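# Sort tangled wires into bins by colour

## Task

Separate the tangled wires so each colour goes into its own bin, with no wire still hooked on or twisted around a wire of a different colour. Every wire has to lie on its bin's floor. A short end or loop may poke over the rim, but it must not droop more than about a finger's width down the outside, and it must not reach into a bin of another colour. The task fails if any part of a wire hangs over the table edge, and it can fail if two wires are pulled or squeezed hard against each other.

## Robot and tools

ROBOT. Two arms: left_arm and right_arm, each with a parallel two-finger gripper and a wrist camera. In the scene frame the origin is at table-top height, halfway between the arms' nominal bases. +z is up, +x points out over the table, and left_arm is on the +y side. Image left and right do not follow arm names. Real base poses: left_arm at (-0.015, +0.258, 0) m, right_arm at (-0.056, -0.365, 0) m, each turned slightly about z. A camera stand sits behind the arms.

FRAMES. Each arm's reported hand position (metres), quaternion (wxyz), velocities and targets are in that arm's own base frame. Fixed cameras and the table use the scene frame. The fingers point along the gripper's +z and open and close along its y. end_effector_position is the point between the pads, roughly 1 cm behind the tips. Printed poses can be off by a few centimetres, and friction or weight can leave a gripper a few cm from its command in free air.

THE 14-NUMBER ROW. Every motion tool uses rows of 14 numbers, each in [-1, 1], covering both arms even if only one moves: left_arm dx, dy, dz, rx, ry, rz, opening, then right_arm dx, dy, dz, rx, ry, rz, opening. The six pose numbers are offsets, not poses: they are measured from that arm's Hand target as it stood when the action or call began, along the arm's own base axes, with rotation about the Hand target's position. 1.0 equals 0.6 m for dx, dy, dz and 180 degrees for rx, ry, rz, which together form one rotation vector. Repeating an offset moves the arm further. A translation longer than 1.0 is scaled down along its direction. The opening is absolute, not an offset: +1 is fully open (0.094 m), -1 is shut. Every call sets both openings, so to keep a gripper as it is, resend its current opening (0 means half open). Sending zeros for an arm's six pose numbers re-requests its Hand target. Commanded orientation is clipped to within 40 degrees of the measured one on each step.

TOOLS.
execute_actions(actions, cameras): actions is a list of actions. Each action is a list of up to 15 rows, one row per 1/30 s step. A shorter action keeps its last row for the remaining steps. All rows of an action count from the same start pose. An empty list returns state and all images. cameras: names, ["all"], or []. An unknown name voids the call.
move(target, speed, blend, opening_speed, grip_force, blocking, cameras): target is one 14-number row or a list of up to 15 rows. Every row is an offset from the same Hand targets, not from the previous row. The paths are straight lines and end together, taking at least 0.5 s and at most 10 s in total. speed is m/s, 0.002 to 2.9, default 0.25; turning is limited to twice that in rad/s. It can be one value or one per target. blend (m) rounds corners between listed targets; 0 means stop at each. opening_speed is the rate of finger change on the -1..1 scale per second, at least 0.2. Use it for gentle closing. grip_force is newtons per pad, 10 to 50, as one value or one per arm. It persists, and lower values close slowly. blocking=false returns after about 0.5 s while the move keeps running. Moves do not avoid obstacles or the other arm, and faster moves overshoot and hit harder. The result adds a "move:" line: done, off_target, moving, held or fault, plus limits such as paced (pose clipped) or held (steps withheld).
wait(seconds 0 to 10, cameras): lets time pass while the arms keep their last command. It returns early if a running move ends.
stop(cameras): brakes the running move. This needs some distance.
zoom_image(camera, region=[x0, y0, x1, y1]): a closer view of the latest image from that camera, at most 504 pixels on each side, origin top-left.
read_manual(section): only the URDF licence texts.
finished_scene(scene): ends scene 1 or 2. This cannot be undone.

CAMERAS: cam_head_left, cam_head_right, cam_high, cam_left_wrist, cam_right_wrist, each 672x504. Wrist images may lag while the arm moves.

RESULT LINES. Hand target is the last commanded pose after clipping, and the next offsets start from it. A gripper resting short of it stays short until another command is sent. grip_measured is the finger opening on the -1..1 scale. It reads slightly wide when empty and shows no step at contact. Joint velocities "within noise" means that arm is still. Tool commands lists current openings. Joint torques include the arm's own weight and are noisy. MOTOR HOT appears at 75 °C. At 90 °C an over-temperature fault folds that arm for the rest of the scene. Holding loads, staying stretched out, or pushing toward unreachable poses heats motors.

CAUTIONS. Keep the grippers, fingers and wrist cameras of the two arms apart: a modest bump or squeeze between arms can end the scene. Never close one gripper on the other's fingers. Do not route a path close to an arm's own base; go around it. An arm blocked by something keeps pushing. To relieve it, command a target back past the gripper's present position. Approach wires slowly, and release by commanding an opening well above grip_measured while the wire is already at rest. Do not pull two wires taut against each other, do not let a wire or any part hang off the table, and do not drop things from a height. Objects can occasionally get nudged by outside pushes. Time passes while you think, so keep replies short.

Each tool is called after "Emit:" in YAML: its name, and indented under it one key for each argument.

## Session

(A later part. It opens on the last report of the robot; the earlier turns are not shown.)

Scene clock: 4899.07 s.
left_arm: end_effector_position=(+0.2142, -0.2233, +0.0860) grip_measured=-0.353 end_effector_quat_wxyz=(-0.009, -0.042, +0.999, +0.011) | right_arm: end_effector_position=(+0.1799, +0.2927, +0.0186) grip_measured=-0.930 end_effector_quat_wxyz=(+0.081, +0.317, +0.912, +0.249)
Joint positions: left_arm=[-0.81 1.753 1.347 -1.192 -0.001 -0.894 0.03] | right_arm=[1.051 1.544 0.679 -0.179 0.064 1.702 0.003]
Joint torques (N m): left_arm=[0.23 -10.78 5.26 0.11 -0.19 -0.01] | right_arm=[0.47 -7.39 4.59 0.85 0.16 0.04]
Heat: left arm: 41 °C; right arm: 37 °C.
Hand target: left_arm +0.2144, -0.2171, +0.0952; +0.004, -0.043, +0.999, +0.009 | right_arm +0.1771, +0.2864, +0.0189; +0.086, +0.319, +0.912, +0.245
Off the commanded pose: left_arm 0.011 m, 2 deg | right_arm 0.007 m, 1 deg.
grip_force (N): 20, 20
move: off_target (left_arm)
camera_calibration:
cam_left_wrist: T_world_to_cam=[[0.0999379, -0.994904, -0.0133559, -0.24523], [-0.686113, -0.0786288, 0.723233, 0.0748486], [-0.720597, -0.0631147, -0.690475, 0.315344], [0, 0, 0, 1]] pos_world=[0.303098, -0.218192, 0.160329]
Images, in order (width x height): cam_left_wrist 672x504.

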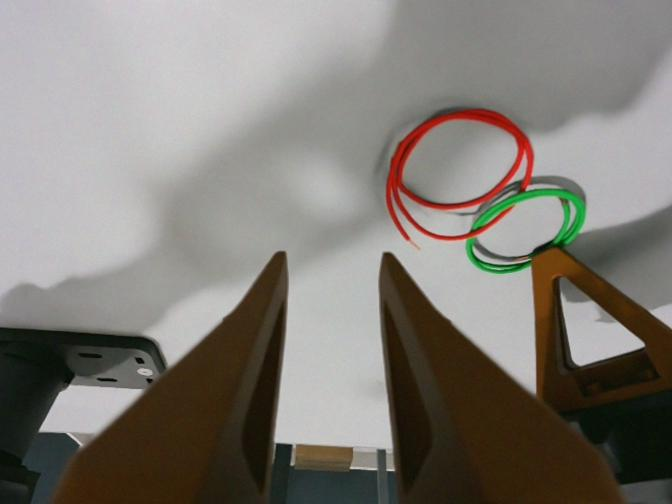

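Emit:
zoom_image:
  camera: "cam_left_wrist"
  region: [370, 90, 600, 290]

Emit:
zoom_image:
  camera: "cam_left_wrist"
  region: [460, 150, 550, 260]

Scaled by 2.191 from the camera's 672x504 image, which has a finer 960x720 frame.

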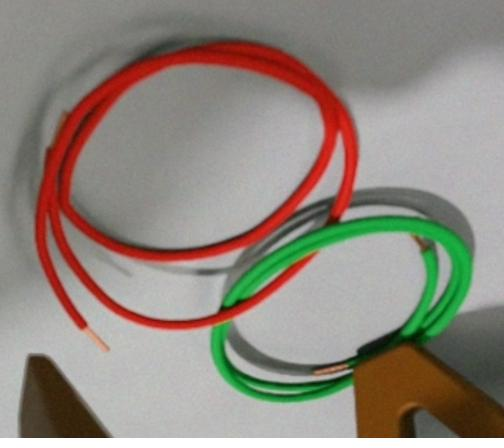

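Scaled by 4.582 from the camera's 672x504 image, which has a finer 960x720 frame.

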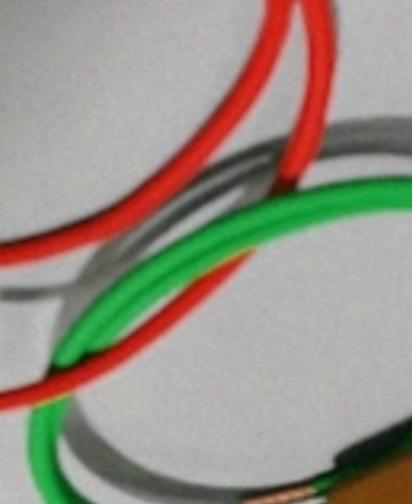

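Emit:
move:
  target:
    - [0.05, -0.02, 0.03, 0, 0, -0.2, -0.35, 0, 0, 0, 0, 0, 0, -1]
    - [0.0327, -0.0815, 0.008, 0, 0, -0.3778, -0.35, 0, 0, 0, 0, 0, 0, -1]
  speed: [0.25, 0.25]
  blend: [0.015, 0]
  cameras: ["cam_left_wrist"]

Scene clock: 4933.37 s.
left_arm: end_effector_position=(+0.2270, -0.2580, +0.1008) grip_measured=-0.353 end_effector_quat_wxyz=(-0.001, +0.519, +0.854, +0.005) | right_arm: end_effector_position=(+0.1799, +0.2927, +0.0186) grip_measured=-0.930 end_effector_quat_wxyz=(+0.081, +0.317, +0.912, +0.249)
Joint positions: left_arm=[-0.857 1.854 1.532 -1.254 -0.009 0.236 0.03] | right_arm=[1.051 1.544 0.679 -0.179 0.064 1.702 0.003]
Joint torques (N m): left_arm=[-0.36 -6.99 8.49 0.46 -0.09 0.04] | right_arm=[0.53 -7.41 4.63 0.88 0.15 0.06]
Heat: left arm: 41 °C; right arm: 37 °C.
Hand target: left_arm +0.2340, -0.2660, +0.1000; +0.008, +0.523, +0.852, +0.005 | right_arm +0.1771, +0.2864, +0.0189; +0.086, +0.319, +0.912, +0.245
Off the commanded pose: left_arm 0.011 m, 1 deg | right_arm 0.007 m, 1 deg.
grip_force (N): 20, 20
move: off_target (left_arm)
camera_calibration:
cam_left_wrist: T_world_to_cam=[[-0.880399, -0.474229, 0.00196884, 0.0744742], [-0.329531, 0.614743, 0.71659, 0.168796], [-0.341038, 0.630236, -0.697492, 0.426018], [0, 0, 0, 1]] pos_world=[0.266479, -0.33694, 0.17604]
Images, in order (width x height): cam_left_wrist 672x504.

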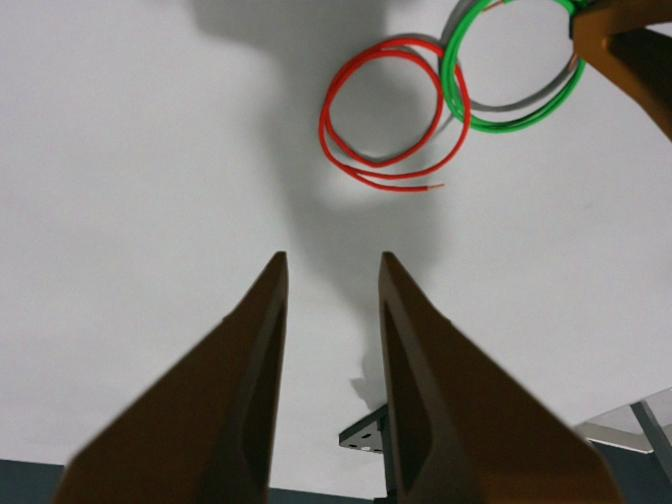

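Emit:
zoom_image:
  camera: "cam_left_wrist"
  region: [300, 10, 500, 210]

Scaled by 2.520 from the camera's 672x504 image, which has a finer 960x720 frame.

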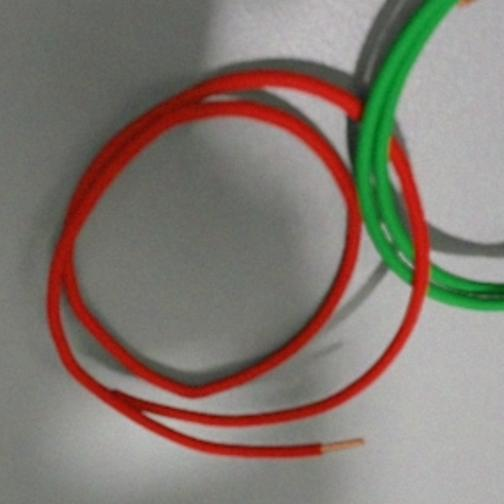

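Emit:
zoom_image:
  camera: "cam_left_wrist"
  region: [312, 80, 392, 200]

Scaled by 4.200 from the camera's 672x504 image, which has a finer 960x720 frame.

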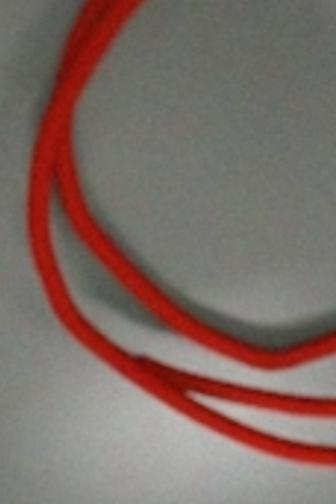

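Emit:
move:
  target:
    - [-0.0017, 0.0158, -0.117, 0, 0, 0, -0.35, 0, 0, 0, 0, 0, 0, -1]
    - [-0.0017, 0.0158, -0.167, 0, 0, 0, -0.35, 0, 0, 0, 0, 0, 0, -1]
    - [-0.0017, 0.0158, -0.167, 0, 0, 0, -1, 0, 0, 0, 0, 0, 0, -1]
  speed: [0.15, 0.06, 0.05]
  blend: [0.005, 0, 0]
  cameras: ["cam_left_wrist"]

Scene clock: 4967.60 s.
left_arm: end_effector_position=(+0.2307, -0.2602, +0.0156) grip_measured=-0.933 end_effector_quat_wxyz=(+0.015, +0.525, +0.851, -0.003) | right_arm: end_effector_position=(+0.1799, +0.2927, +0.0186) grip_measured=-0.930 end_effector_quat_wxyz=(+0.081, +0.317, +0.912, +0.249)
Joint positions: left_arm=[-0.85 1.916 1.263 -0.888 -0.003 0.255 0.003] | right_arm=[1.051 1.544 0.679 -0.179 0.064 1.702 0.003]
Joint torques (N m): left_arm=[0.38 -6.41 4.19 0.79 -0.14 0.02] | right_arm=[0.46 -7.35 4.63 0.84 0.17 0.07]
Heat: left arm: 40 °C; right arm: 37 °C.
Hand target: left_arm +0.2330, -0.2565, -0.0003; +0.008, +0.523, +0.852, +0.005 | right_arm +0.1771, +0.2864, +0.0189; +0.086, +0.319, +0.912, +0.245
Off the commanded pose: left_arm 0.016 m, 1 deg | right_arm 0.007 m, 1 deg.
grip_force (N): 20, 20
move: off_target (left_arm); target 3's new opening was sent with left_arm's hand 0.016 m and 0 deg from that target
camera_calibration:
cam_left_wrist: T_world_to_cam=[[-0.886149, -0.463398, -0.00117577, 0.0810826], [-0.335561, 0.639935, 0.69129, 0.240728], [-0.31959, 0.612981, -0.722577, 0.360146], [0, 0, 0, 1]] pos_world=[0.267729, -0.33724, 0.0939152]
Images, in order (width x height): cam_left_wrist 672x504.

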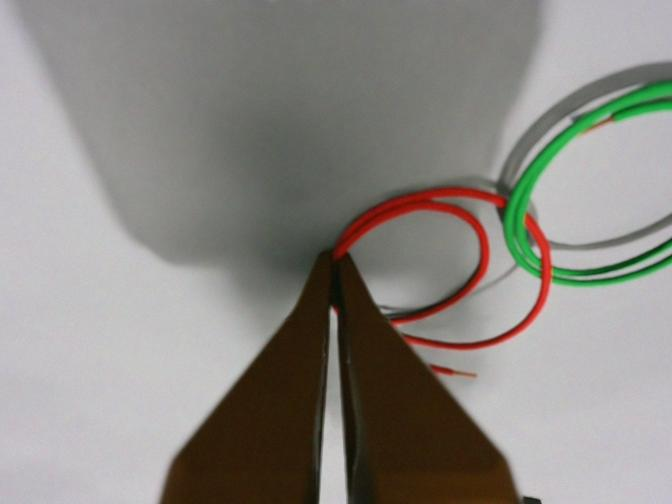

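Emit:
move:
  target:
    - [0, 0, 0.095, 0, 0, 0, -1, 0, 0, 0, 0, 0, 0, -1]
    - [-0.011, 0.014, 0.1, 0, 0, 0.1222, -1, 0, 0, 0, 0, 0, 0, -1]
    - [-0.0264, 0.023, 0.105, 0, 0, 0.2444, -1, 0, 0, 0, 0, 0, 0, -1]
  speed: [0.12, 0.15, 0.15]
  blend: [0.004, 0.004, 0]
  cameras: ["cam_left_wrist"]

Scene clock: 4976.50 s.
left_arm: end_effector_position=(+0.2178, -0.2445, +0.0516) grip_measured=-0.935 end_effector_quat_wxyz=(-0.009, +0.167, +0.986, +0.012) | right_arm: end_effector_position=(+0.1799, +0.2927, +0.0186) grip_measured=-0.930 end_effector_quat_wxyz=(+0.081, +0.317, +0.912, +0.249)
Joint positions: left_arm=[-0.85 1.85 1.327 -1.077 -0.007 -0.514 0.003] | right_arm=[1.051 1.544 0.679 -0.179 0.064 1.702 0.003]
Joint torques (N m): left_arm=[-0.47 -11.78 5.19 0.16 -0.14 -0.08] | right_arm=[0.5 -7.41 4.71 0.83 0.18 0.08]
Heat: left arm: 40 °C; right arm: 37 °C.
Hand target: left_arm +0.2172, -0.2427, +0.0628; +0.006, +0.166, +0.986, +0.008 | right_arm +0.1771, +0.2864, +0.0189; +0.086, +0.319, +0.912, +0.245
Off the commanded pose: left_arm 0.011 m, 2 deg | right_arm 0.007 m, 1 deg.
grip_force (N): 20, 20
move: off_target (left_arm)
camera_calibration:
cam_left_wrist: T_world_to_cam=[[-0.315243, -0.948941, -0.0115534, -0.165538], [-0.654814, 0.208689, 0.726407, 0.163773], [-0.686906, 0.23656, -0.687168, 0.358613], [0, 0, 0, 1]] pos_world=[0.30139, -0.276097, 0.125549]
Images, in order (width x height): cam_left_wrist 672x504.

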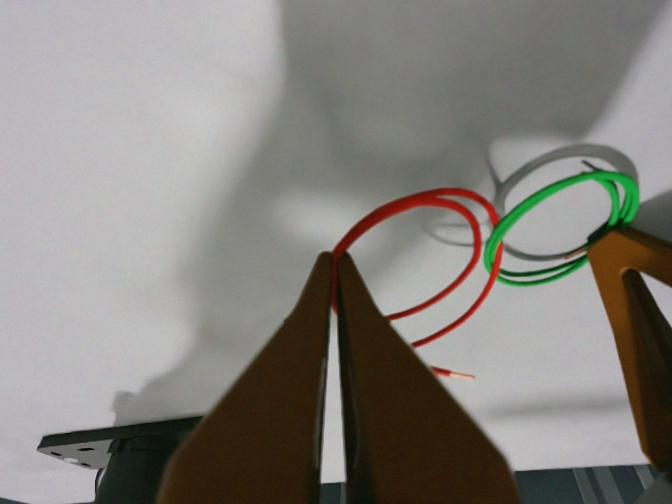

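Emit:
move:
  target:
    - [-0.0177, 0.0024, 0.01, 0, 0, 0.1222, -1, 0, 0, 0, 0, 0, 0, -1]
    - [-0.0349, -0.0019, 0.01, 0, 0, 0.2444, -1, 0, 0, 0, 0, 0, 0, -1]
  speed: [0.15, 0.15]
  blend: [0.004, 0]
  cameras: ["cam_left_wrist"]

Scene clock: 4986.60 s.
left_arm: end_effector_position=(+0.1994, -0.2469, +0.0588) grip_measured=-0.935 end_effector_quat_wxyz=(-0.004, -0.214, +0.977, +0.016) | right_arm: end_effector_position=(+0.1799, +0.2927, +0.0186) grip_measured=-0.930 end_effector_quat_wxyz=(+0.081, +0.317, +0.912, +0.249)
Joint positions: left_arm=[-0.898 1.809 1.304 -1.099 -0.006 -1.329 0.003] | right_arm=[1.051 1.544 0.679 -0.179 0.064 1.702 0.003]
Joint torques (N m): left_arm=[-0.54 -11.23 5.15 0.07 -0.08 -0.09] | right_arm=[0.57 -7.35 4.56 0.85 0.17 0.01]
Heat: left arm: 41 °C; right arm: 37 °C.
Hand target: left_arm +0.1961, -0.2438, +0.0687; +0.002, -0.216, +0.976, +0.010 | right_arm +0.1771, +0.2864, +0.0189; +0.086, +0.319, +0.912, +0.245
Off the commanded pose: left_arm 0.011 m, 1 deg | right_arm 0.007 m, 1 deg.
grip_force (N): 20, 20
move: off_target (left_arm)
camera_calibration:
cam_left_wrist: T_world_to_cam=[[0.431308, -0.901897, -0.0235462, -0.310159], [-0.625671, -0.317809, 0.712414, 0.0119748], [-0.650007, -0.292538, -0.701365, 0.214417], [0, 0, 0, 1]] pos_world=[0.280639, -0.213201, 0.13455]
Images, in order (width x height): cam_left_wrist 672x504.

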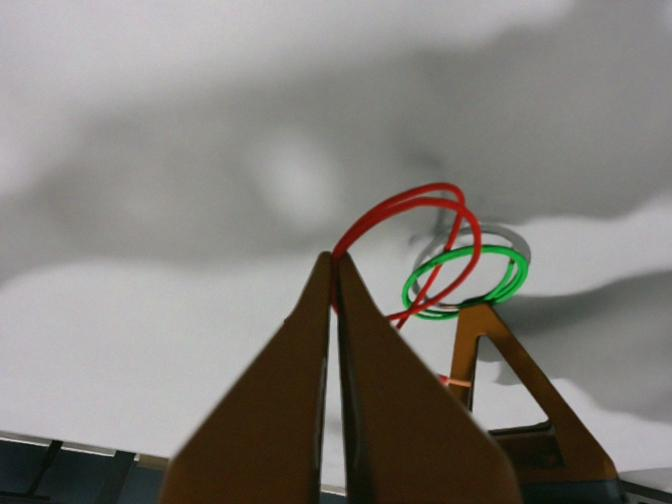

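Emit:
zoom_image:
  camera: "cam_left_wrist"
  region: [370, 170, 560, 400]

Scaled by 2.191 from the camera's 672x504 image, which has a finer 960x720 frame.

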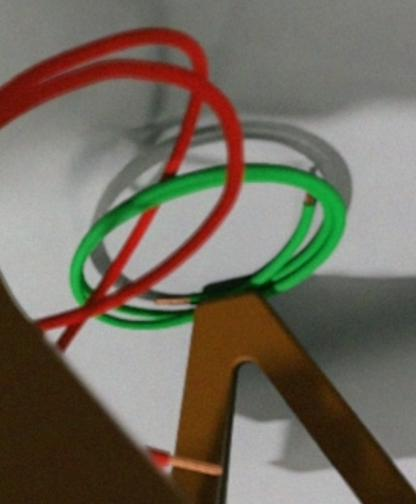

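Emit:
move:
  target:
    - [-0.0094, -0.0155, 0, 0, 0, 0.1222, -1, 0, 0, 0, 0, 0, 0, -1]
    - [-0.011, -0.0287, 0, 0, 0, 0.1944, -1, 0, 0, 0, 0, 0, 0, -1]
    - [-0.011, -0.0287, -0.1028, 0, 0, 0.1944, -1, 0, 0, 0, 0, 0, 0, -1]
    - [-0.011, -0.0287, -0.1028, 0, 0, 0.1944, -0.35, 0, 0, 0, 0, 0, 0, -1]
    - [-0.011, -0.0287, 0.03, 0, 0, 0.1944, -0.35, 0, 0, 0, 0, 0, 0, -1]
    - [0.0298, 0.0447, 0.044, 0, 0, -0.1111, -0.35, 0, 0, 0, 0, 0, 0, -1]
  speed: [0.15, 0.15, 0.1, 0.1, 0.2, 0.4]
  blend: [0.004, 0.003, 0, 0, 0.01, 0]
  opening_speed: 1.0
  cameras: ["cam_left_wrist"]

Scene clock: 5036.23 s.
left_arm: end_effector_position=(+0.2137, -0.2234, +0.0860) grip_measured=-0.353 end_effector_quat_wxyz=(-0.009, -0.042, +0.999, +0.011) | right_arm: end_effector_position=(+0.1799, +0.2927, +0.0186) grip_measured=-0.930 end_effector_quat_wxyz=(+0.081, +0.317, +0.912, +0.249)
Joint positions: left_arm=[-0.811 1.752 1.345 -1.192 0 -0.895 0.03] | right_arm=[1.051 1.544 0.679 -0.179 0.064 1.702 0.003]
Joint torques (N m): left_arm=[0.31 -10.77 5.24 0.11 -0.19 0.03] | right_arm=[0.47 -7.43 4.56 0.84 0.2 0.05]
Heat: left arm: 42 °C; right arm: 37 °C.
Hand target: left_arm +0.2141, -0.2170, +0.0952; +0.004, -0.043, +0.999, +0.009 | right_arm +0.1771, +0.2864, +0.0189; +0.086, +0.319, +0.912, +0.245
Off the commanded pose: left_arm 0.011 m, 2 deg | right_arm 0.007 m, 1 deg.
grip_force (N): 20, 20
move: off_target (left_arm)
camera_calibration:
cam_left_wrist: T_world_to_cam=[[0.0991599, -0.994985, -0.0131558, -0.245091], [-0.686003, -0.077932, 0.723413, 0.0745848], [-0.72081, -0.0627086, -0.69029, 0.3151], [0, 0, 0, 1]] pos_world=[0.302596, -0.21829, 0.16033]
Images, in order (width x height): cam_left_wrist 672x504.

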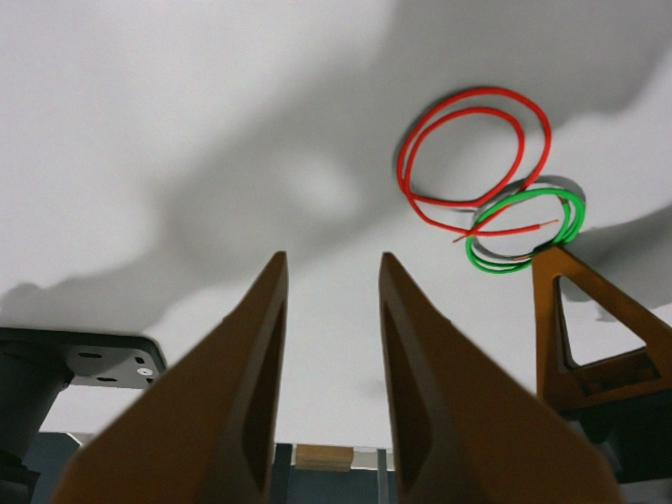

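Emit:
zoom_image:
  camera: "cam_left_wrist"
  region: [430, 150, 600, 290]

Emit:
zoom_image:
  camera: "cam_left_wrist"
  region: [440, 180, 570, 260]

Scaled by 2.965 from the camera's 672x504 image, which has a finer 960x720 frame.

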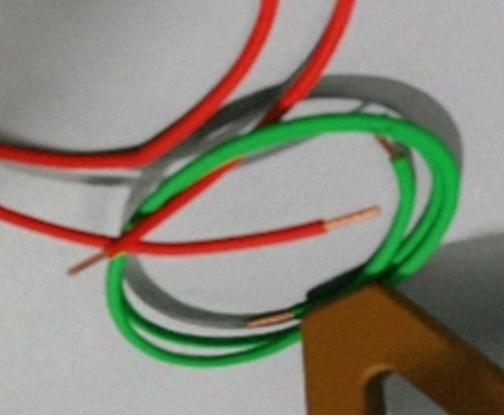

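Scaled by 3.877 from the camera's 672x504 image, which has a finer 960x720 frame.

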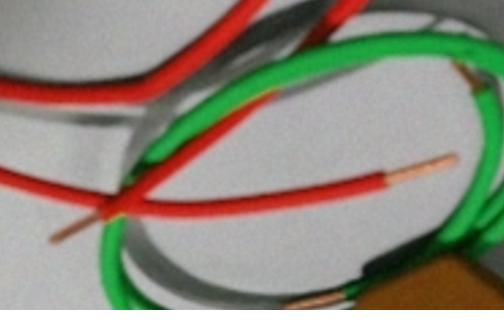

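Emit:
move:
  target:
    - [0.05, -0.02, 0.03, 0, 0, -0.2, -0.35, 0, 0, 0, 0, 0, 0, -1]
    - [0.0405, -0.085, 0.008, 0, 0, -0.3611, -0.35, 0, 0, 0, 0, 0, 0, -1]
  speed: [0.25, 0.25]
  blend: [0.015, 0]
  cameras: ["cam_left_wrist"]

Scene clock: 5063.50 s.
left_arm: end_effector_position=(+0.2314, -0.2604, +0.1009) grip_measured=-0.353 end_effector_quat_wxyz=(-0.001, +0.497, +0.868, +0.005) | right_arm: end_effector_position=(+0.1799, +0.2927, +0.0186) grip_measured=-0.930 end_effector_quat_wxyz=(+0.081, +0.317, +0.912, +0.249)
Joint positions: left_arm=[-0.851 1.872 1.555 -1.259 -0.008 0.189 0.03] | right_arm=[1.051 1.544 0.679 -0.179 0.064 1.702 0.003]
Joint velocities: left_arm=[within noise] | right_arm=[-0.017 -0.007 0.012 0.007 0.022 -0.154 -0.001]
Joint torques (N m): left_arm=[-0.35 -7.16 8.5 0.45 -0.1 0.07] | right_arm=[0.5 -7.36 4.59 0.87 0.17 0.03]
Heat: left arm: 42 °C; right arm: 37 °C.
Hand target: left_arm +0.2384, -0.2680, +0.0999; +0.008, +0.501, +0.866, +0.006 | right_arm +0.1771, +0.2864, +0.0189; +0.086, +0.319, +0.912, +0.245
Off the commanded pose: left_arm 0.010 m, 1 deg | right_arm 0.007 m, 1 deg.
grip_force (N): 20, 20
move: done
camera_calibration:
cam_left_wrist: T_world_to_cam=[[-0.854411, -0.519595, 0.00187733, 0.0594185], [-0.361538, 0.597093, 0.71608, 0.17444], [-0.373192, 0.611148, -0.698016, 0.431597], [0, 0, 0, 1]] pos_world=[0.274903, -0.337053, 0.176237]
Images, in order (width x height): cam_left_wrist 672x504.

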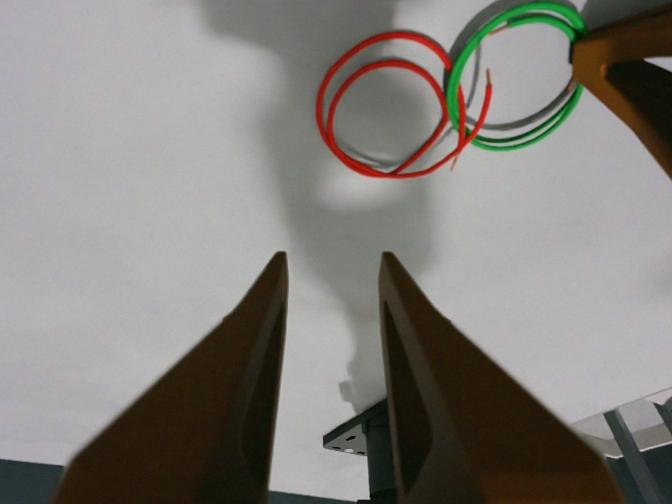

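Emit:
zoom_image:
  camera: "cam_left_wrist"
  region: [310, 10, 530, 190]

Emit:
zoom_image:
  camera: "cam_left_wrist"
  region: [420, 40, 510, 180]

Scaled by 2.291 from the camera's 672x504 image, which has a finer 960x720 frame.

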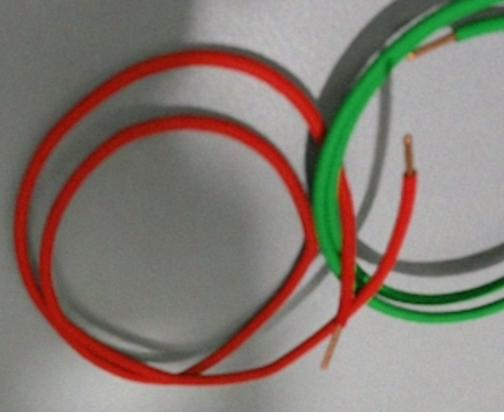

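Scaled by 3.600 from the camera's 672x504 image, which has a finer 960x720 frame.

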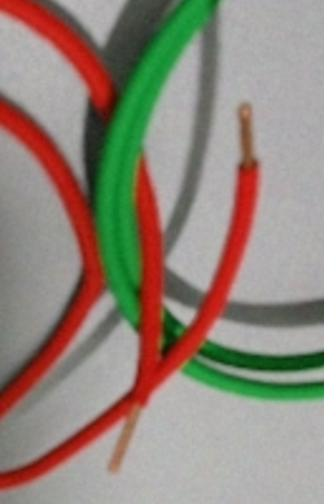

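Emit:
move:
  target:
    - [0.0018, 0.0133, -0.117, 0, 0, 0, -0.35, 0, 0, 0, 0, 0, 0, -1]
    - [0.0018, 0.0133, -0.167, 0, 0, 0, -0.35, 0, 0, 0, 0, 0, 0, -1]
    - [0.0018, 0.0133, -0.167, 0, 0, 0, -1, 0, 0, 0, 0, 0, 0, -1]
  speed: [0.15, 0.06, 0.05]
  blend: [0.005, 0, 0]
  cameras: ["cam_left_wrist"]

Scene clock: 5086.63 s.
left_arm: end_effector_position=(+0.2373, -0.2640, +0.0159) grip_measured=-0.934 end_effector_quat_wxyz=(+0.015, +0.502, +0.865, -0.003) | right_arm: end_effector_position=(+0.1799, +0.2927, +0.0186) grip_measured=-0.930 end_effector_quat_wxyz=(+0.081, +0.317, +0.912, +0.249)
Joint positions: left_arm=[-0.843 1.94 1.298 -0.898 -0.003 0.209 0.003] | right_arm=[1.051 1.544 0.679 -0.179 0.064 1.702 0.003]
Joint torques (N m): left_arm=[0.38 -6.64 4.23 0.78 -0.14 0.02] | right_arm=[0.53 -7.46 4.59 0.84 0.16 0.07]
Heat: left arm: 41 °C; right arm: 37 °C.
Hand target: left_arm +0.2395, -0.2601, -0.0003; +0.008, +0.500, +0.866, +0.006 | right_arm +0.1771, +0.2864, +0.0189; +0.086, +0.319, +0.912, +0.245
Off the commanded pose: left_arm 0.017 m, 1 deg | right_arm 0.007 m, 1 deg.
grip_force (N): 20, 20
move: off_target (left_arm); target 3's new opening was sent with left_arm's hand 0.017 m and 1 deg from that target
camera_calibration:
cam_left_wrist: T_world_to_cam=[[-0.860729, -0.509064, 0.000003752, 0.0670885], [-0.368219, 0.622593, 0.690502, 0.248337], [-0.351512, 0.594333, -0.723331, 0.367456], [0, 0, 0, 1]] pos_world=[0.278353, -0.338852, 0.094315]
Images, in order (width x height): cam_left_wrist 672x504.

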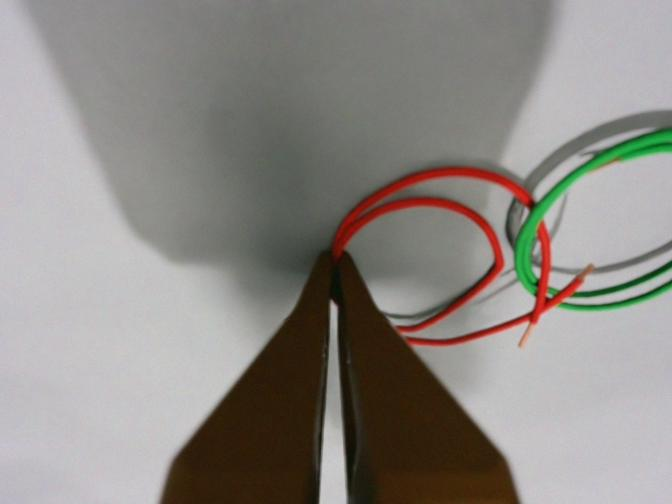

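Emit:
move:
  target:
    - [0, 0, 0.05, 0, 0, 0, -1, 0, 0, 0, 0, 0, 0, -1]
    - [0.0208, -0.0361, 0.05, 0, 0, 0, -1, 0, 0, 0, 0, 0, 0, -1]
  speed: [0.08, 0.06]
  blend: [0.003, 0]
  cameras: ["cam_left_wrist"]

Scene clock: 5092.67 s.
left_arm: end_effector_position=(+0.2485, -0.2769, +0.0315) grip_measured=-0.935 end_effector_quat_wxyz=(+0.008, +0.501, +0.866, +0.001) | right_arm: end_effector_position=(+0.1799, +0.2927, +0.0186) grip_measured=-0.930 end_effector_quat_wxyz=(+0.081, +0.317, +0.912, +0.249)
Joint positions: left_arm=[-0.846 1.995 1.444 -1.006 -0.008 0.203 0.003] | right_arm=[1.051 1.544 0.679 -0.179 0.064 1.702 0.003]
Joint torques (N m): left_arm=[-0.54 -7.99 8.36 0.26 -0.11 -0.05] | right_arm=[0.51 -7.21 4.82 0.86 0.2 0.04]
Heat: left arm: 41 °C; right arm: 37 °C.
Hand target: left_arm +0.2520, -0.2817, +0.0298; +0.009, +0.501, +0.866, +0.006 | right_arm +0.1771, +0.2864, +0.0189; +0.086, +0.319, +0.912, +0.245
Off the commanded pose: left_arm 0.006 m, 0 deg | right_arm 0.007 m, 1 deg.
grip_force (N): 20, 20
move: done
camera_calibration:
cam_left_wrist: T_world_to_cam=[[-0.858907, -0.512131, -0.000663302, 0.0688617], [-0.364444, 0.610308, 0.703353, 0.245062], [-0.359804, 0.604356, -0.710841, 0.394871], [0, 0, 0, 1]] pos_world=[0.290533, -0.35294, 0.108371]
Images, in order (width x height): cam_left_wrist 672x504.

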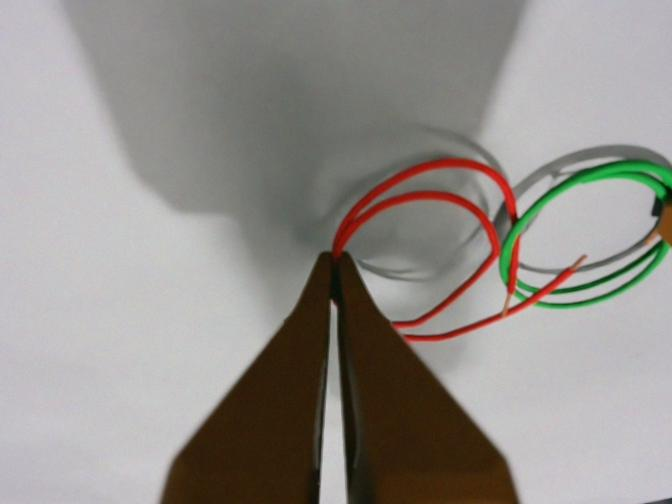

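Emit:
zoom_image:
  camera: "cam_left_wrist"
  region: [470, 150, 620, 330]

Scaled by 2.800 from the camera's 672x504 image, which has a finer 960x720 frame.

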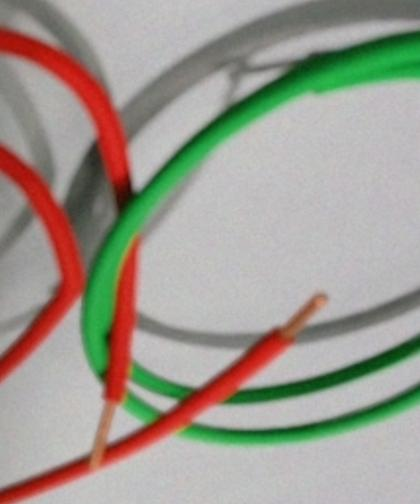

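Emit:
move:
  target:
    - [0.0167, -0.0289, 0.01, 0, 0, 0, -1, 0, 0, 0, 0, 0, 0, -1]
  speed: [0.06]
  cameras: ["cam_left_wrist"]

Scene clock: 5102.93 s.
left_arm: end_effector_position=(+0.2589, -0.2947, +0.0393) grip_measured=-0.935 end_effector_quat_wxyz=(+0.009, +0.501, +0.865, +0.001) | right_arm: end_effector_position=(+0.1799, +0.2927, +0.0186) grip_measured=-0.931 end_effector_quat_wxyz=(+0.081, +0.317, +0.912, +0.249)
Joint positions: left_arm=[-0.856 2.058 1.57 -1.065 -0.008 0.193 0.003] | right_arm=[1.051 1.544 0.679 -0.179 0.064 1.702 0.003]
Joint torques (N m): left_arm=[-0.5 -8.38 8.36 0.28 -0.11 -0.04] | right_arm=[0.46 -7.45 4.66 0.86 0.18 0.04]
Heat: left arm: 41 °C; right arm: 37 °C.
Hand target: left_arm +0.2620, -0.2990, +0.0357; +0.008, +0.501, +0.866, +0.006 | right_arm +0.1771, +0.2864, +0.0189; +0.086, +0.319, +0.912, +0.245
Off the commanded pose: left_arm 0.006 m, 1 deg | right_arm 0.007 m, 1 deg.
grip_force (N): 20, 20
move: done
camera_calibration:
cam_left_wrist: T_world_to_cam=[[-0.859143, -0.511735, -0.00118035, 0.0688086], [-0.365855, 0.612612, 0.700612, 0.255328], [-0.357805, 0.602357, -0.713542, 0.413938], [0, 0, 0, 1]] pos_world=[0.300638, -0.370543, 0.116557]
Images, in order (width x height): cam_left_wrist 672x504.

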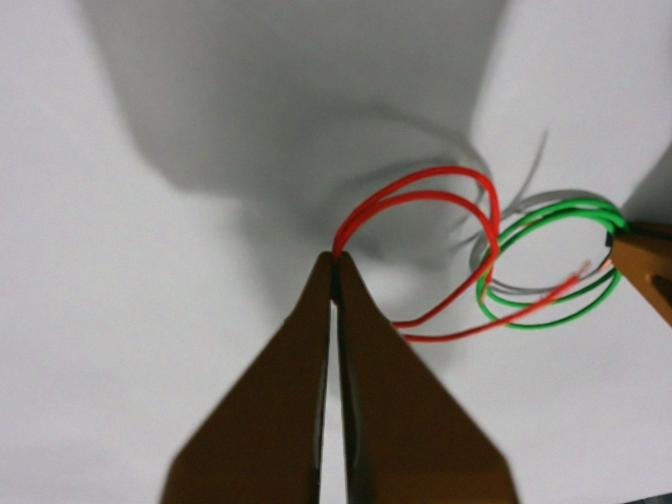

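Emit:
zoom_image:
  camera: "cam_left_wrist"
  region: [440, 150, 660, 350]

Emit:
zoom_image:
  camera: "cam_left_wrist"
  region: [460, 200, 560, 330]

Scaled by 2.291 from the camera's 672x504 image, which has a finer 960x720 frame.

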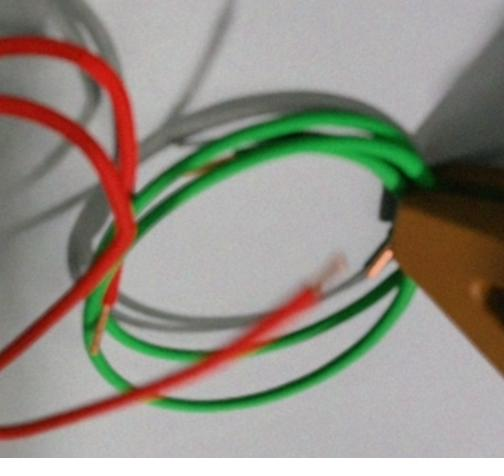

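Scaled by 3.877 from the camera's 672x504 image, which has a finer 960x720 frame.

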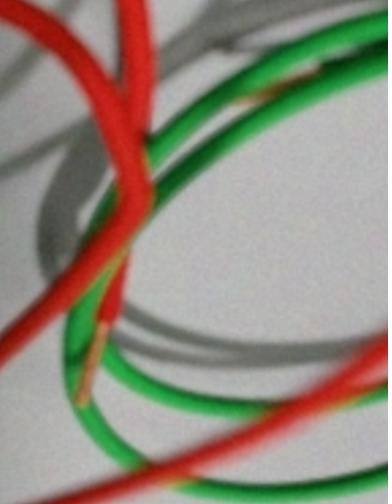

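Emit:
move:
  target:
    - [0.025, -0.0433, 0.01, 0, 0, 0, -1, 0, 0, 0, 0, 0, 0, -1]
  speed: [0.06]
  cameras: ["cam_left_wrist"]

Scene clock: 5126.80 s.
left_arm: end_effector_position=(+0.2749, -0.3212, +0.0473) grip_measured=-0.935 end_effector_quat_wxyz=(+0.012, +0.500, +0.866, +0.000) | right_arm: end_effector_position=(+0.1799, +0.2927, +0.0186) grip_measured=-0.931 end_effector_quat_wxyz=(+0.081, +0.317, +0.912, +0.249)
Joint positions: left_arm=[-0.869 2.167 1.771 -1.153 -0.008 0.18 0.003] | right_arm=[1.051 1.544 0.679 -0.179 0.064 1.702 0.003]
Joint torques (N m): left_arm=[-0.55 -9.18 8.47 0.29 -0.1 -0.05] | right_arm=[0.43 -7.3 4.62 0.86 0.18 0.02]
Heat: left arm: 42 °C; right arm: 37 °C.
Hand target: left_arm +0.2770, -0.3251, +0.0418; +0.009, +0.500, +0.866, +0.006 | right_arm +0.1771, +0.2864, +0.0189; +0.086, +0.319, +0.912, +0.245
Off the commanded pose: left_arm 0.007 m, 1 deg | right_arm 0.007 m, 1 deg.
grip_force (N): 20, 20
move: done
camera_calibration:
cam_left_wrist: T_world_to_cam=[[-0.858717, -0.512446, -0.00212128, 0.0687365], [-0.368575, 0.614742, 0.697312, 0.27335], [-0.356031, 0.599576, -0.716764, 0.440039], [0, 0, 0, 1]] pos_world=[0.316442, -0.396652, 0.12494]
Images, in order (width x height): cam_left_wrist 672x504.

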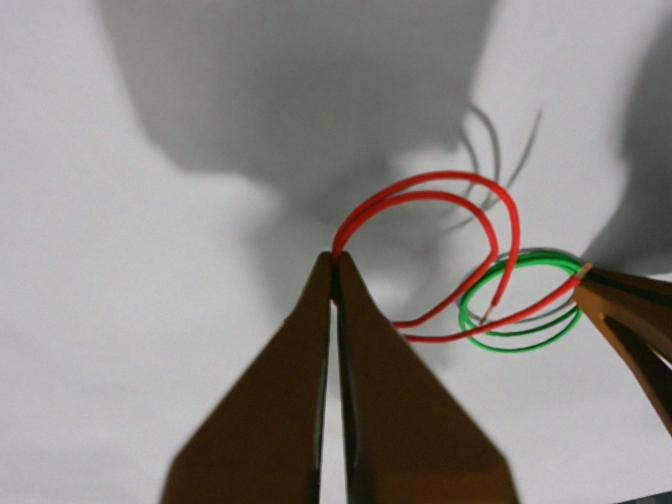

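Emit:
zoom_image:
  camera: "cam_left_wrist"
  region: [440, 220, 620, 370]

Scaled by 2.800 from the camera's 672x504 image, which has a finer 960x720 frame.

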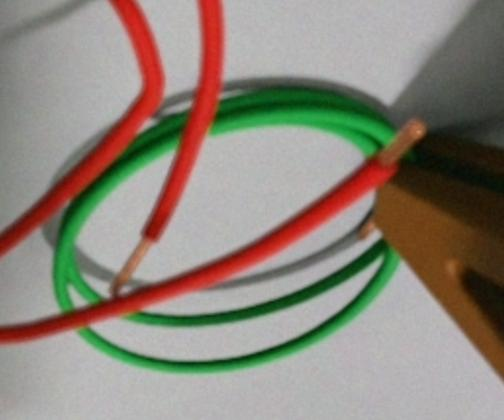

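Emit:
move:
  target:
    - [0, 0, 0.09, 0, 0, 0, -1, 0, 0, 0, 0, 0, 0, -1]
  speed: [0.1]
  cameras: ["cam_left_wrist"]

Scene clock: 5133.53 s.
left_arm: end_effector_position=(+0.2750, -0.3213, +0.0966) grip_measured=-0.935 end_effector_quat_wxyz=(+0.007, +0.501, +0.866, +0.002) | right_arm: end_effector_position=(+0.1799, +0.2927, +0.0186) grip_measured=-0.931 end_effector_quat_wxyz=(+0.081, +0.317, +0.912, +0.249)
Joint positions: left_arm=[-0.869 2.167 1.967 -1.36 -0.008 0.18 0.003] | right_arm=[1.051 1.544 0.679 -0.179 0.064 1.702 0.003]
Joint torques (N m): left_arm=[-0.55 -10.13 8.28 0.25 -0.11 -0.06] | right_arm=[0.35 -7.36 4.67 0.84 0.16 0.06]
Heat: left arm: 42 °C; right arm: 37 °C.
Hand target: left_arm +0.2770, -0.3251, +0.0958; +0.008, +0.501, +0.866, +0.006 | right_arm +0.1771, +0.2864, +0.0189; +0.086, +0.319, +0.912, +0.245
Off the commanded pose: left_arm 0.004 m, 0 deg | right_arm 0.007 m, 1 deg.
grip_force (N): 20, 20
move: done
camera_calibration:
cam_left_wrist: T_world_to_cam=[[-0.858748, -0.512398, -0.000435181, 0.0687643], [-0.363754, 0.609032, 0.704814, 0.235282], [-0.36088, 0.605416, -0.709392, 0.477984], [0, 0, 0, 1]] pos_world=[0.317131, -0.397439, 0.173278]
Images, in order (width x height): cam_left_wrist 672x504.

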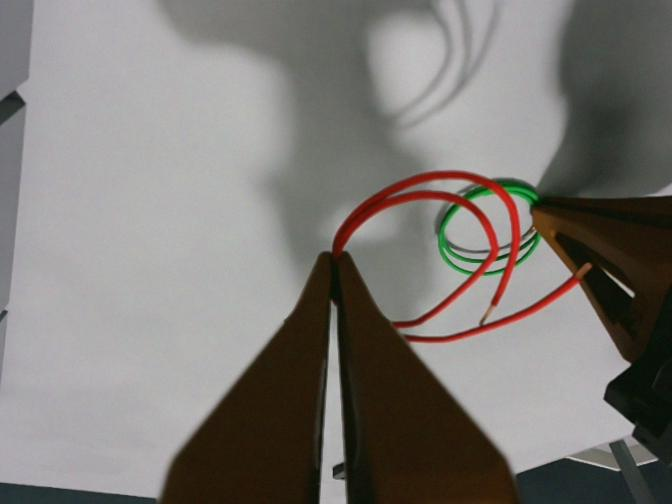

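Emit:
move:
  target:
    - [0, 0, 0.107, 0, 0, 0, -1, 0, 0, 0, 0, 0, 0, -1]
    - [0.155, 0.2917, 0.115, 0, 0, 0.3889, -1, 0, 0, 0, 0, 0, 0, -1]
    - [0.255, 0.508, 0.09, 0, 0, 0.7778, -1, 0, 0, 0, 0, 0, 0, -1]
    - [0.2967, 0.5418, 0.007, 0, 0, 0.8333, -1, 0, 0, 0, 0, 0, 0, -1]
  speed: [0.15, 0.35, 0.35, 0.15]
  blend: [0.01, 0.03, 0.01, 0]
  cameras: ["cam_left_wrist", "cam_high"]

Scene clock: 5207.80 s.
left_arm: end_effector_position=(+0.4511, -0.0024, +0.1068) grip_measured=-0.935 end_effector_quat_wxyz=(+0.001, +0.702, -0.713, -0.005) | right_arm: end_effector_position=(+0.1799, +0.2927, +0.0186) grip_measured=-0.931 end_effector_quat_wxyz=(+0.081, +0.317, +0.912, +0.249)
Joint positions: left_arm=[-0.01 2.357 2.326 -1.549 -0.005 -1.565 0.003] | right_arm=[1.051 1.544 0.679 -0.179 0.064 1.702 0.003]
Joint torques (N m): left_arm=[0.28 -10.48 8.14 0.24 -0.06 -0.11] | right_arm=[0.46 -7.42 4.63 0.83 0.19 0.03]
Heat: left arm: 43 °C; right arm: 37 °C.
Hand target: left_arm +0.4550, +0.0001, +0.0999; +0.003, +0.707, -0.708, -0.010 | right_arm +0.1771, +0.2864, +0.0189; +0.086, +0.319, +0.912, +0.245
Off the commanded pose: left_arm 0.008 m, 1 deg | right_arm 0.007 m, 1 deg.
grip_force (N): 20, 20
move: done
camera_calibration:
cam_left_wrist: T_world_to_cam=[[1, -0.0000567115, -0.00014062, -0.453866], [0.0000594716, -0.7064, 0.707813, -0.0696218], [-0.000139475, -0.707813, -0.706399, 0.189521], [0, 0, 0, 1]] pos_world=[0.453897, 0.0849391, 0.183093]
Images, in order (width x height): cam_high 672x504, cam_left_wrist 672x504.

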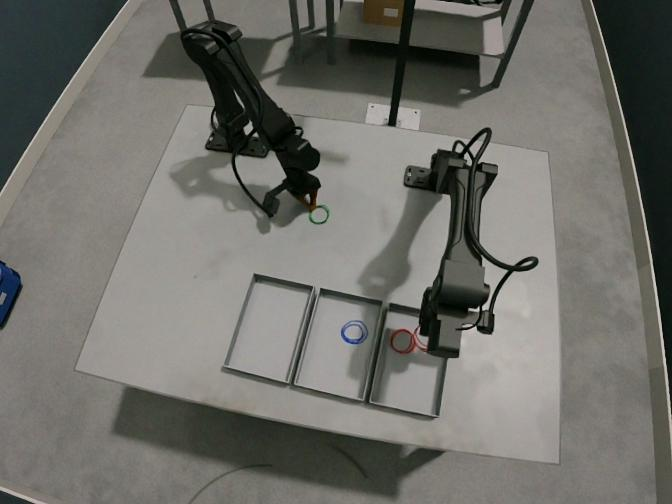

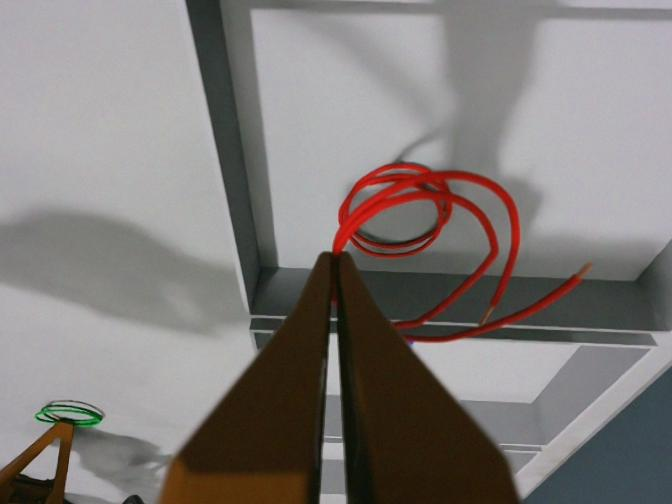

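Emit:
move:
  target:
    - [0.0167, 0.0133, -0.05, 0, 0, 0, -1, 0, 0, 0, 0, 0, 0, -1]
    - [0.0167, 0.0133, -0.13, 0, 0, 0, -1, 0, 0, 0, 0, 0, 0, -1]
    - [0.0167, 0.0133, -0.17, 0, 0, 0, -1, 0, 0, 0, 0, 0, 0, -1]
  speed: [0.12, 0.12, 0.06]
  blend: [0.01, 0.005, 0]
  cameras: ["cam_left_wrist"]

Scene clock: 5224.63 s.
left_arm: end_effector_position=(+0.4677, +0.0050, +0.0216) grip_measured=-0.935 end_effector_quat_wxyz=(-0.007, +0.705, -0.709, +0.004) | right_arm: end_effector_position=(+0.1799, +0.2927, +0.0186) grip_measured=-0.931 end_effector_quat_wxyz=(+0.081, +0.317, +0.912, +0.249)
Joint positions: left_arm=[0.007 2.392 2.047 -1.211 -0.005 -1.557 0.003] | right_arm=[1.051 1.544 0.679 -0.179 0.064 1.702 0.003]
Joint torques (N m): left_arm=[0.29 -10.07 4.42 0.67 -0.07 0] | right_arm=[0.36 -7.42 4.62 0.84 0.16 0.06]
Heat: left arm: 44 °C; right arm: 37 °C.
Hand target: left_arm +0.4651, +0.0080, -0.0020; +0.003, +0.707, -0.708, -0.010 | right_arm +0.1771, +0.2864, +0.0189; +0.086, +0.319, +0.912, +0.245
Off the commanded pose: left_arm 0.024 m, 2 deg | right_arm 0.007 m, 1 deg.
grip_force (N): 20, 20
move: off_target (left_arm)
camera_calibration:
cam_left_wrist: T_world_to_cam=[[0.999654, 0.00906209, 0.0246867, -0.470959], [-0.0110915, -0.705874, 0.708251, 0.00100182], [0.0238439, -0.70828, -0.705529, 0.123381], [0, 0, 0, 1]] pos_world=[0.467866, 0.0923636, 0.0979661]
Images, in order (width x height): cam_left_wrist 672x504.

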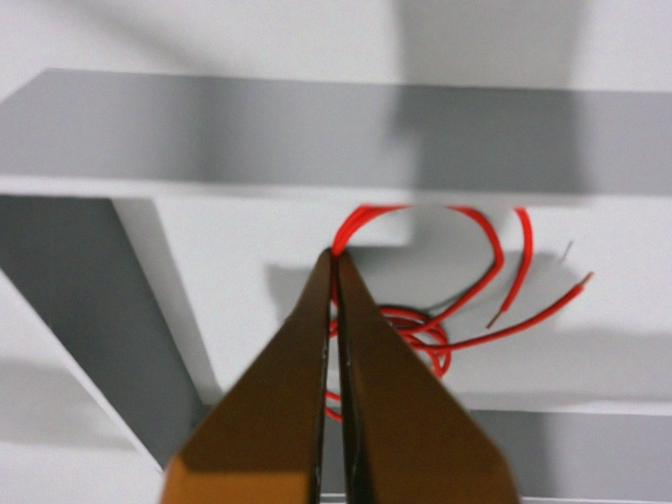

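Emit:
move:
  target:
    - [0, 0, 0.01, 0, 0, 0, -0.55, 0, 0, 0, 0, 0, 0, -1]
  speed: 0.05
  opening_speed: 0.5
  cameras: ["cam_left_wrist"]

Scene clock: 5229.23 s.
left_arm: end_effector_position=(+0.4596, +0.0051, +0.0214) grip_measured=-0.553 end_effector_quat_wxyz=(+0.005, +0.705, -0.709, -0.008) | right_arm: end_effector_position=(+0.1799, +0.2927, +0.0186) grip_measured=-0.931 end_effector_quat_wxyz=(+0.081, +0.317, +0.912, +0.249)
Joint positions: left_arm=[0.007 2.392 2.046 -1.242 -0.005 -1.557 0.021] | right_arm=[1.051 1.544 0.679 -0.179 0.064 1.702 0.003]
Joint torques (N m): left_arm=[0.25 -10.29 5.78 0.73 -0.07 -0.01] | right_arm=[0.49 -7.43 4.55 0.86 0.2 0.09]
Heat: left arm: 44 °C; right arm: 37 °C.
Hand target: left_arm +0.4651, +0.0080, +0.0040; +0.003, +0.707, -0.708, -0.010 | right_arm +0.1771, +0.2864, +0.0189; +0.086, +0.319, +0.912, +0.245
Off the commanded pose: left_arm 0.018 m, 0 deg | right_arm 0.007 m, 1 deg.
grip_force (N): 20, 20
move: off_target (left_arm)
camera_calibration:
cam_left_wrist: T_world_to_cam=[[0.999928, 0.00906124, -0.00783994, -0.462255], [0.0119493, -0.705707, 0.708403, -0.0093226], [0.000886309, -0.708446, -0.705765, 0.134031], [0, 0, 0, 1]] pos_world=[0.462214, 0.0925632, 0.0975744]
Images, in order (width x height): cam_left_wrist 672x504.

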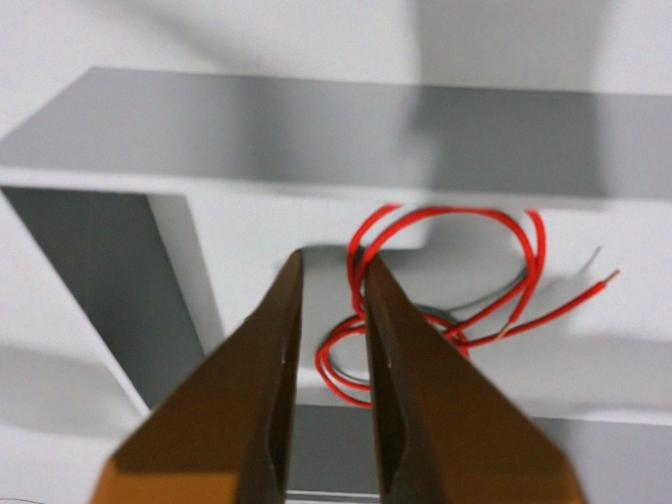

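Emit:
move:
  target:
    - [0, 0, 0.03, 0, 0, 0, -0.45, 0, 0, 0, 0, 0, 0, -1]
    - [0, 0, 0.17, 0, 0, 0, -0.45, 0, 0, 0, 0, 0, 0, -1]
  speed: [0.05, 0.15]
  cameras: ["cam_left_wrist", "cam_head_right"]

Scene clock: 5238.67 s.
left_arm: end_effector_position=(+0.4679, +0.0051, +0.1151) grip_measured=-0.453 end_effector_quat_wxyz=(-0.018, +0.705, -0.709, +0.015) | right_arm: end_effector_position=(+0.1799, +0.2927, +0.0186) grip_measured=-0.931 end_effector_quat_wxyz=(+0.081, +0.317, +0.912, +0.249)
Joint positions: left_arm=[0.007 2.394 2.423 -1.554 -0.004 -1.557 0.026] | right_arm=[1.051 1.544 0.679 -0.179 0.064 1.702 0.003]
Joint torques (N m): left_arm=[0.29 -10.8 7.04 0.2 -0.07 0.01] | right_arm=[0.49 -7.45 4.62 0.87 0.18 0.05]
Heat: left arm: 43 °C; right arm: 37 °C.
Hand target: left_arm +0.4650, +0.0080, +0.1059; +0.003, +0.707, -0.707, -0.010 | right_arm +0.1771, +0.2864, +0.0189; +0.086, +0.319, +0.912, +0.245
Off the commanded pose: left_arm 0.010 m, 4 deg | right_arm 0.007 m, 1 deg.
joint sent to its limit (left arm) — joint 4 (wrist pitch), lower limit. The joint targets still meet the commanded pose.
grip_force (N): 20, 20
move: off_target (left_arm)
camera_calibration:
cam_left_wrist: T_world_to_cam=[[0.998437, 0.00903106, 0.0551602, -0.476373], [-0.0327136, -0.705766, 0.707689, -0.0549271], [0.0453214, -0.708387, -0.704367, 0.179177], [0, 0, 0, 1]] pos_world=[0.465711, 0.0924633, 0.191355]
Images, in order (width x height): cam_head_right 672x504, cam_left_wrist 672x504.

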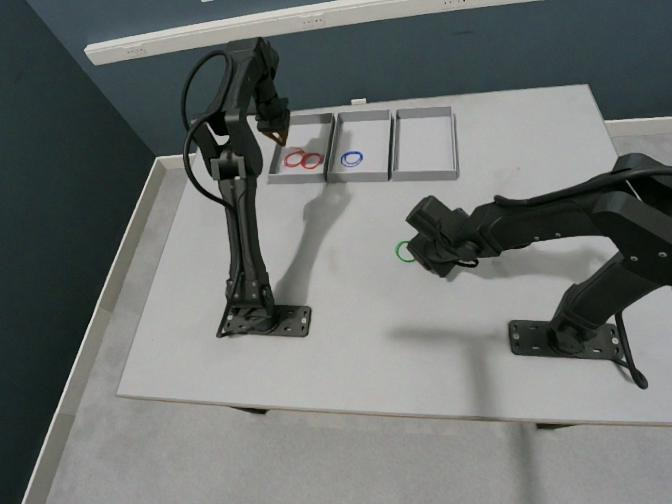

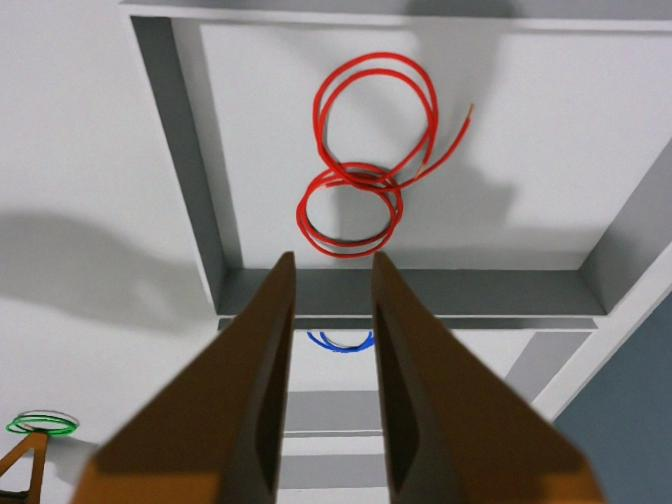

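Emit:
move:
  target:
    - [0, 0, 0, 0, 0, 0, -0.45, 0, 0, 0.22, 0, 0, 0, -1]
    - [0, 0, 0, 0, 0, 0, -0.45, 0.4048, -0.0107, 0.2185, 0, 0, -0.15, -1]
    - [0, 0, 0, 0, 0, 0, -0.45, 0.5465, -0.0482, 0.1685, 0, 0, -0.1833, -1]
  speed: [0.12, 0.25, 0.15]
  blend: [0.01, 0.02, 0]
  cameras: ["cam_right_wrist", "cam_high"]

Scene clock: 5270.57 s.
left_arm: end_effector_position=(+0.4678, +0.0051, +0.1151) grip_measured=-0.453 end_effector_quat_wxyz=(-0.018, +0.705, -0.709, +0.014) | right_arm: end_effector_position=(+0.5023, +0.2581, +0.1163) grip_measured=-0.931 end_effector_quat_wxyz=(+0.146, +0.563, +0.785, +0.214)
Joint positions: left_arm=[0.007 2.394 2.423 -1.555 -0.004 -1.557 0.026] | right_arm=[0.496 2.263 2.069 -0.857 0.072 1.721 0.003]
Joint torques (N m): left_arm=[0.28 -10.89 7.02 0.17 -0.08 0] | right_arm=[0.08 -11.32 9.99 0.74 0.17 0.03]
Heat: left arm: 43 °C; right arm: 37 °C.
Hand target: left_arm +0.4650, +0.0080, +0.1059; +0.003, +0.707, -0.707, -0.010 | right_arm +0.5050, +0.2575, +0.1200; +0.152, +0.564, +0.784, +0.210
Off the commanded pose: left_arm 0.010 m, 4 deg | right_arm 0.005 m, 1 deg.
joint sent to its limit (left arm) — joint 4 (wrist pitch), lower limit. The joint targets still meet the commanded pose.
grip_force (N): 20, 20
move: off_target (left_arm)
camera_calibration:
cam_right_wrist: T_world_to_cam=[[-0.82933, -0.298981, -0.47204, 0.545695], [-0.554499, 0.544491, 0.629333, 0.0733289], [0.0688633, 0.783671, -0.617348, -0.0477728], [0, 0, 0, 1]] pos_world=[0.496512, 0.160663, 0.181949]
Images, in order (width x height): cam_high 672x504, cam_right_wrist 672x504.

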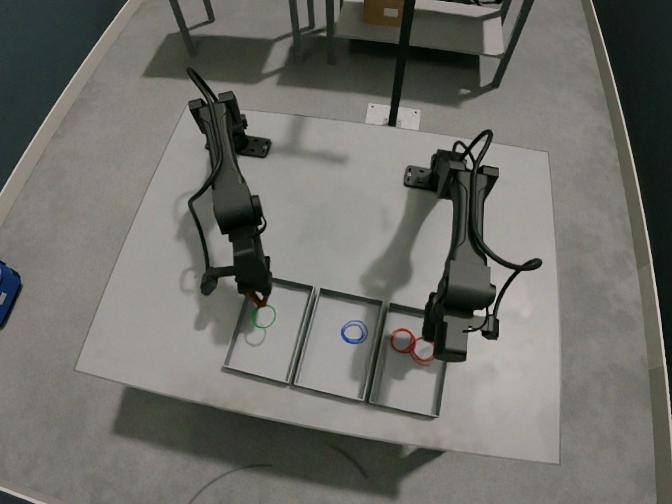

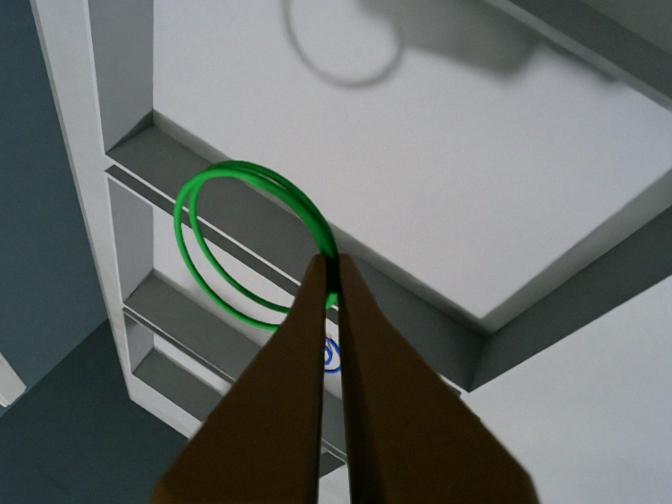

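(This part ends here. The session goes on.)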